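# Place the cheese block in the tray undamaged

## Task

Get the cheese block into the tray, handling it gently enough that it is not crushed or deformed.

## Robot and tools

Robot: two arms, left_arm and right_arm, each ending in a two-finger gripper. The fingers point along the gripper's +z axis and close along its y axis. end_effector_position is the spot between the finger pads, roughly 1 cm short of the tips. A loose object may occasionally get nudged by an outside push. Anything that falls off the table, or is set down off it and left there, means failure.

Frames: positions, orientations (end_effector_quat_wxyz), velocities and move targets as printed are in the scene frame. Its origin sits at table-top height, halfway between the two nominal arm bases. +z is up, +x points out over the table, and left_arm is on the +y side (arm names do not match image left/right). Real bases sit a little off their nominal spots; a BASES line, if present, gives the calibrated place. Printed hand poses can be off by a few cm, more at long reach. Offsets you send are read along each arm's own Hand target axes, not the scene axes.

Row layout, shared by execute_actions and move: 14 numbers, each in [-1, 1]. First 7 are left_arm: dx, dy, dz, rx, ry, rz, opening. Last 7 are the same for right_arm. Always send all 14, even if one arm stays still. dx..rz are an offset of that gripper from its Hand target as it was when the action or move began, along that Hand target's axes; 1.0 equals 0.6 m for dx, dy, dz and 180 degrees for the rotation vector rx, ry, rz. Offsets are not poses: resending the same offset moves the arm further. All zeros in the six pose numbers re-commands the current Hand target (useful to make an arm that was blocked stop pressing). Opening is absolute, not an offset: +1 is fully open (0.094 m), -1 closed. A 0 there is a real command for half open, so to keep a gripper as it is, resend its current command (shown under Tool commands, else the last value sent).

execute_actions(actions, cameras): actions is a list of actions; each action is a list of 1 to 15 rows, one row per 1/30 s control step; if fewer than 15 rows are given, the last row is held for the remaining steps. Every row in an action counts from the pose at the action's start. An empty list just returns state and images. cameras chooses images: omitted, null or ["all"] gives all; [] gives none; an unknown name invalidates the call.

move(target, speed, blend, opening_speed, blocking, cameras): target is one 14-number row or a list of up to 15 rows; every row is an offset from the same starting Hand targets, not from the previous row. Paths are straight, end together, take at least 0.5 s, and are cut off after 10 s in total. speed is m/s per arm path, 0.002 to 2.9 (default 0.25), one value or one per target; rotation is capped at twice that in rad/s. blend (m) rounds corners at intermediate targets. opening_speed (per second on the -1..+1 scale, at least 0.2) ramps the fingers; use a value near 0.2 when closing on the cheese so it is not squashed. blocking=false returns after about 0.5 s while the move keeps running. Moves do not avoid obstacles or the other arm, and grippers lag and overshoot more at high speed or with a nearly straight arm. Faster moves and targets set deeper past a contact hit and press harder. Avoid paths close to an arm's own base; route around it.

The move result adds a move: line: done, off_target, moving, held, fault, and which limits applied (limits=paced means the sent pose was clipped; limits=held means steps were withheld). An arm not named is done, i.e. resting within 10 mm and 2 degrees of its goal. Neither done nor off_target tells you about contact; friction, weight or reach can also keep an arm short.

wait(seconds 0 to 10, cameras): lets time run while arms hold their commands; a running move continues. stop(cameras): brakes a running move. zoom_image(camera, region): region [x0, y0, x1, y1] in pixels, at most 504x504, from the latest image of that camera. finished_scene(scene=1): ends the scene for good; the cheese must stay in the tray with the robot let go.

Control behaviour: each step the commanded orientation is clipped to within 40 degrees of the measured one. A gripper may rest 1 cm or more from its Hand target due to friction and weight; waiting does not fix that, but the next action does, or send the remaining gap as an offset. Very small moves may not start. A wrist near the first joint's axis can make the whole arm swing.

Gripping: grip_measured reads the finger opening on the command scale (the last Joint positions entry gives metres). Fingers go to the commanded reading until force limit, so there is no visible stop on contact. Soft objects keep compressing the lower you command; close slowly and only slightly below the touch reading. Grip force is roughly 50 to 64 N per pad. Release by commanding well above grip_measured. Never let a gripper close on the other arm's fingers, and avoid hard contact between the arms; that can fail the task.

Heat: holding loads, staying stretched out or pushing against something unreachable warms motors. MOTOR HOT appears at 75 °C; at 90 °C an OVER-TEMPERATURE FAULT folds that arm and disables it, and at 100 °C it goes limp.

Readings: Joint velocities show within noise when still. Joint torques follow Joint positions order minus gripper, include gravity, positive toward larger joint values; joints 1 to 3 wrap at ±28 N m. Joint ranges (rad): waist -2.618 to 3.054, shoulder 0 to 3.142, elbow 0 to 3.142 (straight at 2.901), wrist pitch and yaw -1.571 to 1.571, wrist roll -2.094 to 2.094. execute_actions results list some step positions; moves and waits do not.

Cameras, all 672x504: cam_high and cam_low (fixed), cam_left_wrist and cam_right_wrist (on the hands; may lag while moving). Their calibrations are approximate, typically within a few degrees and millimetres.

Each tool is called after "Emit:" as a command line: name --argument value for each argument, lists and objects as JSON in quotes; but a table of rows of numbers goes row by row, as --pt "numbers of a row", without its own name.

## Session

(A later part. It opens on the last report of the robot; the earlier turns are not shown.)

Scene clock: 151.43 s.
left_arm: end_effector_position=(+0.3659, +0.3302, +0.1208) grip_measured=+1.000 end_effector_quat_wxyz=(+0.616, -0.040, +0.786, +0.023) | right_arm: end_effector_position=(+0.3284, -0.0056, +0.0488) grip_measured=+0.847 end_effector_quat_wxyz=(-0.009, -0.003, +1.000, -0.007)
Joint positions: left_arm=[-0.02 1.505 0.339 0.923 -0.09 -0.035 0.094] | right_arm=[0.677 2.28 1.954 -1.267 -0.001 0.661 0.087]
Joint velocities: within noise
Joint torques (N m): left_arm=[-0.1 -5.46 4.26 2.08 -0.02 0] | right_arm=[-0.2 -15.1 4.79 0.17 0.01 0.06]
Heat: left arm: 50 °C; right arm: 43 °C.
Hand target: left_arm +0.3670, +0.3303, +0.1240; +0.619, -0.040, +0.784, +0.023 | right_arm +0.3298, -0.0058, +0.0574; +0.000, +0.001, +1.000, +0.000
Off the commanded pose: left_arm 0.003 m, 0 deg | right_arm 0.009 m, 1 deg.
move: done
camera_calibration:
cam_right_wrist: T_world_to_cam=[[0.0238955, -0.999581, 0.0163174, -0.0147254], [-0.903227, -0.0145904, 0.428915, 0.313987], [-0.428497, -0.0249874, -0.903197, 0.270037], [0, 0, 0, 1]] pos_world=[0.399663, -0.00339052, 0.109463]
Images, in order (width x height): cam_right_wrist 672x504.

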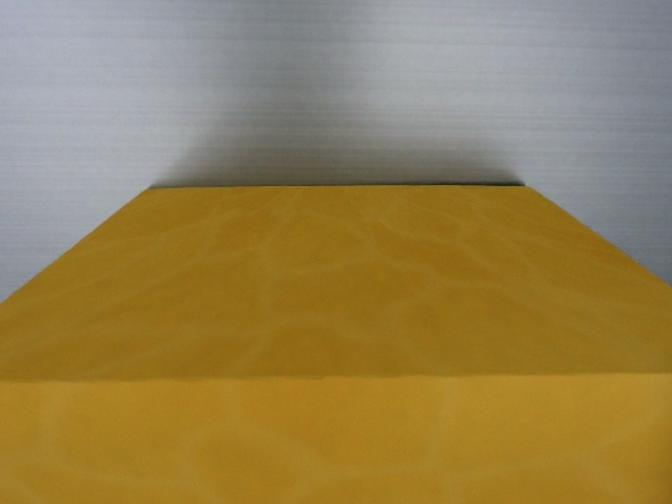

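Emit:
move --target '[0,0,0,0,0,0,1,0,0,0.004,0,0,0,0.84]' --speed 0.03 --cameras '["cam_right_wrist"]'

Emit:
move --target '[0,0,0,0,0,0,1,0,0,0,0,0,0,1]' --opening_speed 0.2 --cameras '["cam_right_wrist"]'

Scene clock: 155.67 s.
left_arm: end_effector_position=(+0.3659, +0.3302, +0.1208) grip_measured=+1.000 end_effector_quat_wxyz=(+0.616, -0.040, +0.786, +0.023) | right_arm: end_effector_position=(+0.3289, -0.0052, +0.0477) grip_measured=+0.847 end_effector_quat_wxyz=(-0.008, -0.003, +1.000, -0.006)
Joint positions: left_arm=[-0.02 1.505 0.339 0.923 -0.09 -0.035 0.094] | right_arm=[0.677 2.28 1.949 -1.26 -0.001 0.661 0.087]
Joint velocities: within noise
Joint torques (N m): left_arm=[-0.16 -5.68 4.51 2.07 -0.01 -0.01] | right_arm=[-0.21 -15.04 4.55 0.18 0.02 0.07]
Heat: left arm: 50 °C; right arm: 44 °C.
Hand target: left_arm +0.3670, +0.3303, +0.1241; +0.619, -0.040, +0.784, +0.023 | right_arm +0.3298, -0.0058, +0.0550; +0.000, +0.001, +1.000, +0.000
Off the commanded pose: left_arm 0.003 m, 0 deg | right_arm 0.007 m, 1 deg.
move: done
camera_calibration:
cam_right_wrist: T_world_to_cam=[[0.0238684, -0.999609, 0.0145878, -0.0142164], [-0.904257, -0.0153644, 0.426713, 0.315342], [-0.426322, -0.0233761, -0.904269, 0.26852], [0, 0, 0, 1]] pos_world=[0.399966, -0.00308886, 0.108461]
Images, in order (width x height): cam_right_wrist 672x504.

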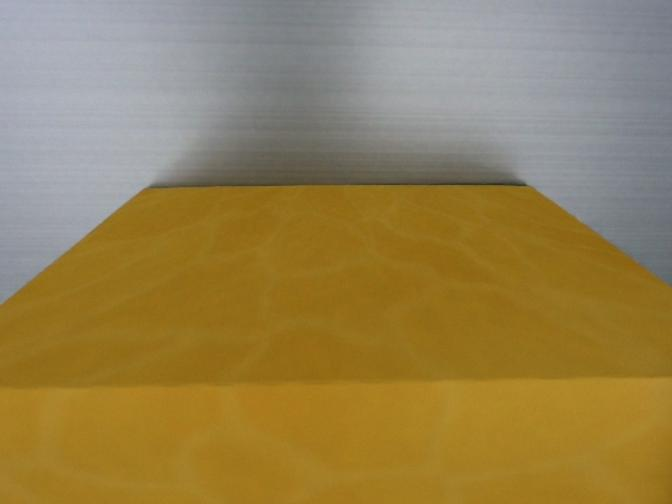

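Scene clock: 156.67 s.
left_arm: end_effector_position=(+0.3659, +0.3302, +0.1208) grip_measured=+1.000 end_effector_quat_wxyz=(+0.616, -0.040, +0.786, +0.023) | right_arm: end_effector_position=(+0.3289, -0.0052, +0.0477) grip_measured=+0.998 end_effector_quat_wxyz=(-0.008, -0.003, +1.000, -0.006)
Joint positions: left_arm=[-0.02 1.505 0.339 0.923 -0.09 -0.035 0.094] | right_arm=[0.677 2.28 1.949 -1.259 -0.001 0.661 0.094]
Joint velocities: within noise
Joint torques (N m): left_arm=[-0.09 -5.45 4.26 2.03 0 0] | right_arm=[-0.21 -14.98 4.56 0.2 0 0.05]
Heat: left arm: 50 °C; right arm: 44 °C.
Hand target: left_arm +0.3670, +0.3303, +0.1241; +0.619, -0.040, +0.784, +0.023 | right_arm +0.3299, -0.0057, +0.0550; +0.000, +0.001, +1.000, +0.000
Off the commanded pose: left_arm 0.003 m, 0 deg | right_arm 0.007 m, 1 deg.
move: done
camera_calibration:
cam_right_wrist: T_world_to_cam=[[0.0238217, -0.999614, 0.0142821, -0.0141666], [-0.904409, -0.0154609, 0.426386, 0.31553], [-0.426, -0.0230741, -0.904429, 0.268452], [0, 0, 0, 1]] pos_world=[0.400066, -0.00308852, 0.10846]
Images, in order (width x height): cam_right_wrist 672x504.

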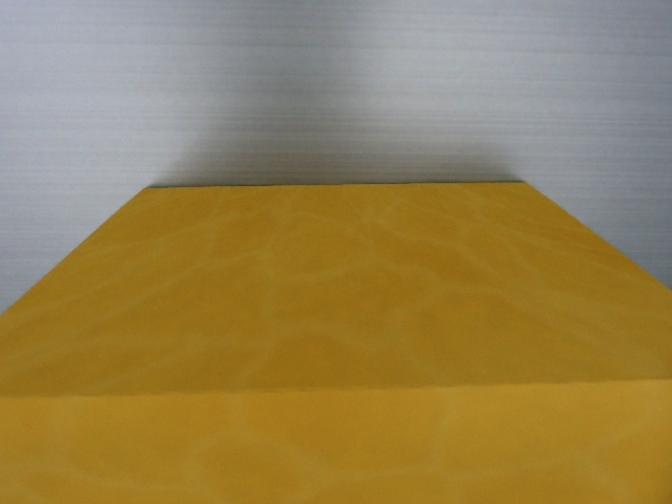

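Emit:
move --pt "0 0 0 0 0 0 1 0 0 -0.05 0 0 0 1" --pt "0 0 0 0 0 0 1 0 0 -0.17 0 0 0 1" --speed '[0.06,0.15]' --cameras '["cam_right_wrist","cam_high"]'

Scene clock: 161.10 s.
left_arm: end_effector_position=(+0.3659, +0.3302, +0.1208) grip_measured=+1.000 end_effector_quat_wxyz=(+0.616, -0.040, +0.786, +0.023) | right_arm: end_effector_position=(+0.3278, -0.0061, +0.1356) grip_measured=+0.998 end_effector_quat_wxyz=(+0.007, -0.002, +1.000, +0.006)
Joint positions: left_arm=[-0.02 1.505 0.339 0.923 -0.09 -0.035 0.094] | right_arm=[0.677 2.258 2.263 -1.557 -0.001 0.661 0.094]
Joint velocities: within noise
Joint torques (N m): left_arm=[0.17 -5.52 4.44 2.08 -0.01 0.01] | right_arm=[-0.21 -15.75 7.24 0.07 -0.01 0.06]
Heat: left arm: 50 °C; right arm: 44 °C.
Hand target: left_arm +0.3670, +0.3303, +0.1241; +0.619, -0.040, +0.784, +0.023 | right_arm +0.3298, -0.0058, +0.1570; +0.000, +0.001, +1.000, +0.000
Off the commanded pose: left_arm 0.003 m, 0 deg | right_arm 0.021 m, 1 deg.
joint sent to its limit (right arm) — joint 4 (wrist pitch), lower limit. The joint targets are off in orientation, not in position.
move: off_target (right_arm)
camera_calibration:
cam_right_wrist: T_world_to_cam=[[0.0233726, -0.999689, -0.00871478, -0.0130115], [-0.916912, -0.0249096, 0.398312, 0.284758], [-0.398405, -0.00131891, -0.917209, 0.34034], [0, 0, 0, 1]] pos_world=[0.396995, -0.00546542, 0.198627]
Images, in order (width x height): cam_high 672x504, cam_right_wrist 672x504.

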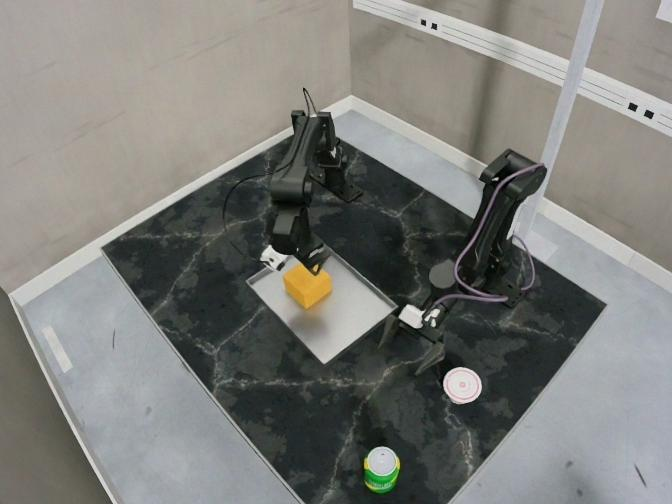

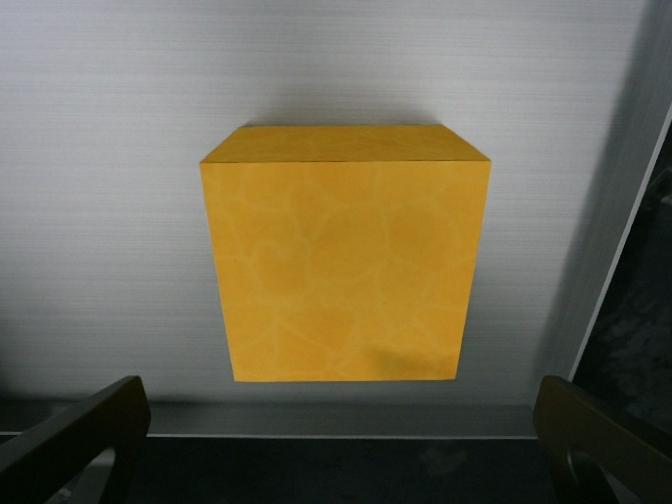

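Cheese is flat in the tray, intact.

Emit:
finished_scene

The scene is finished: the task was done.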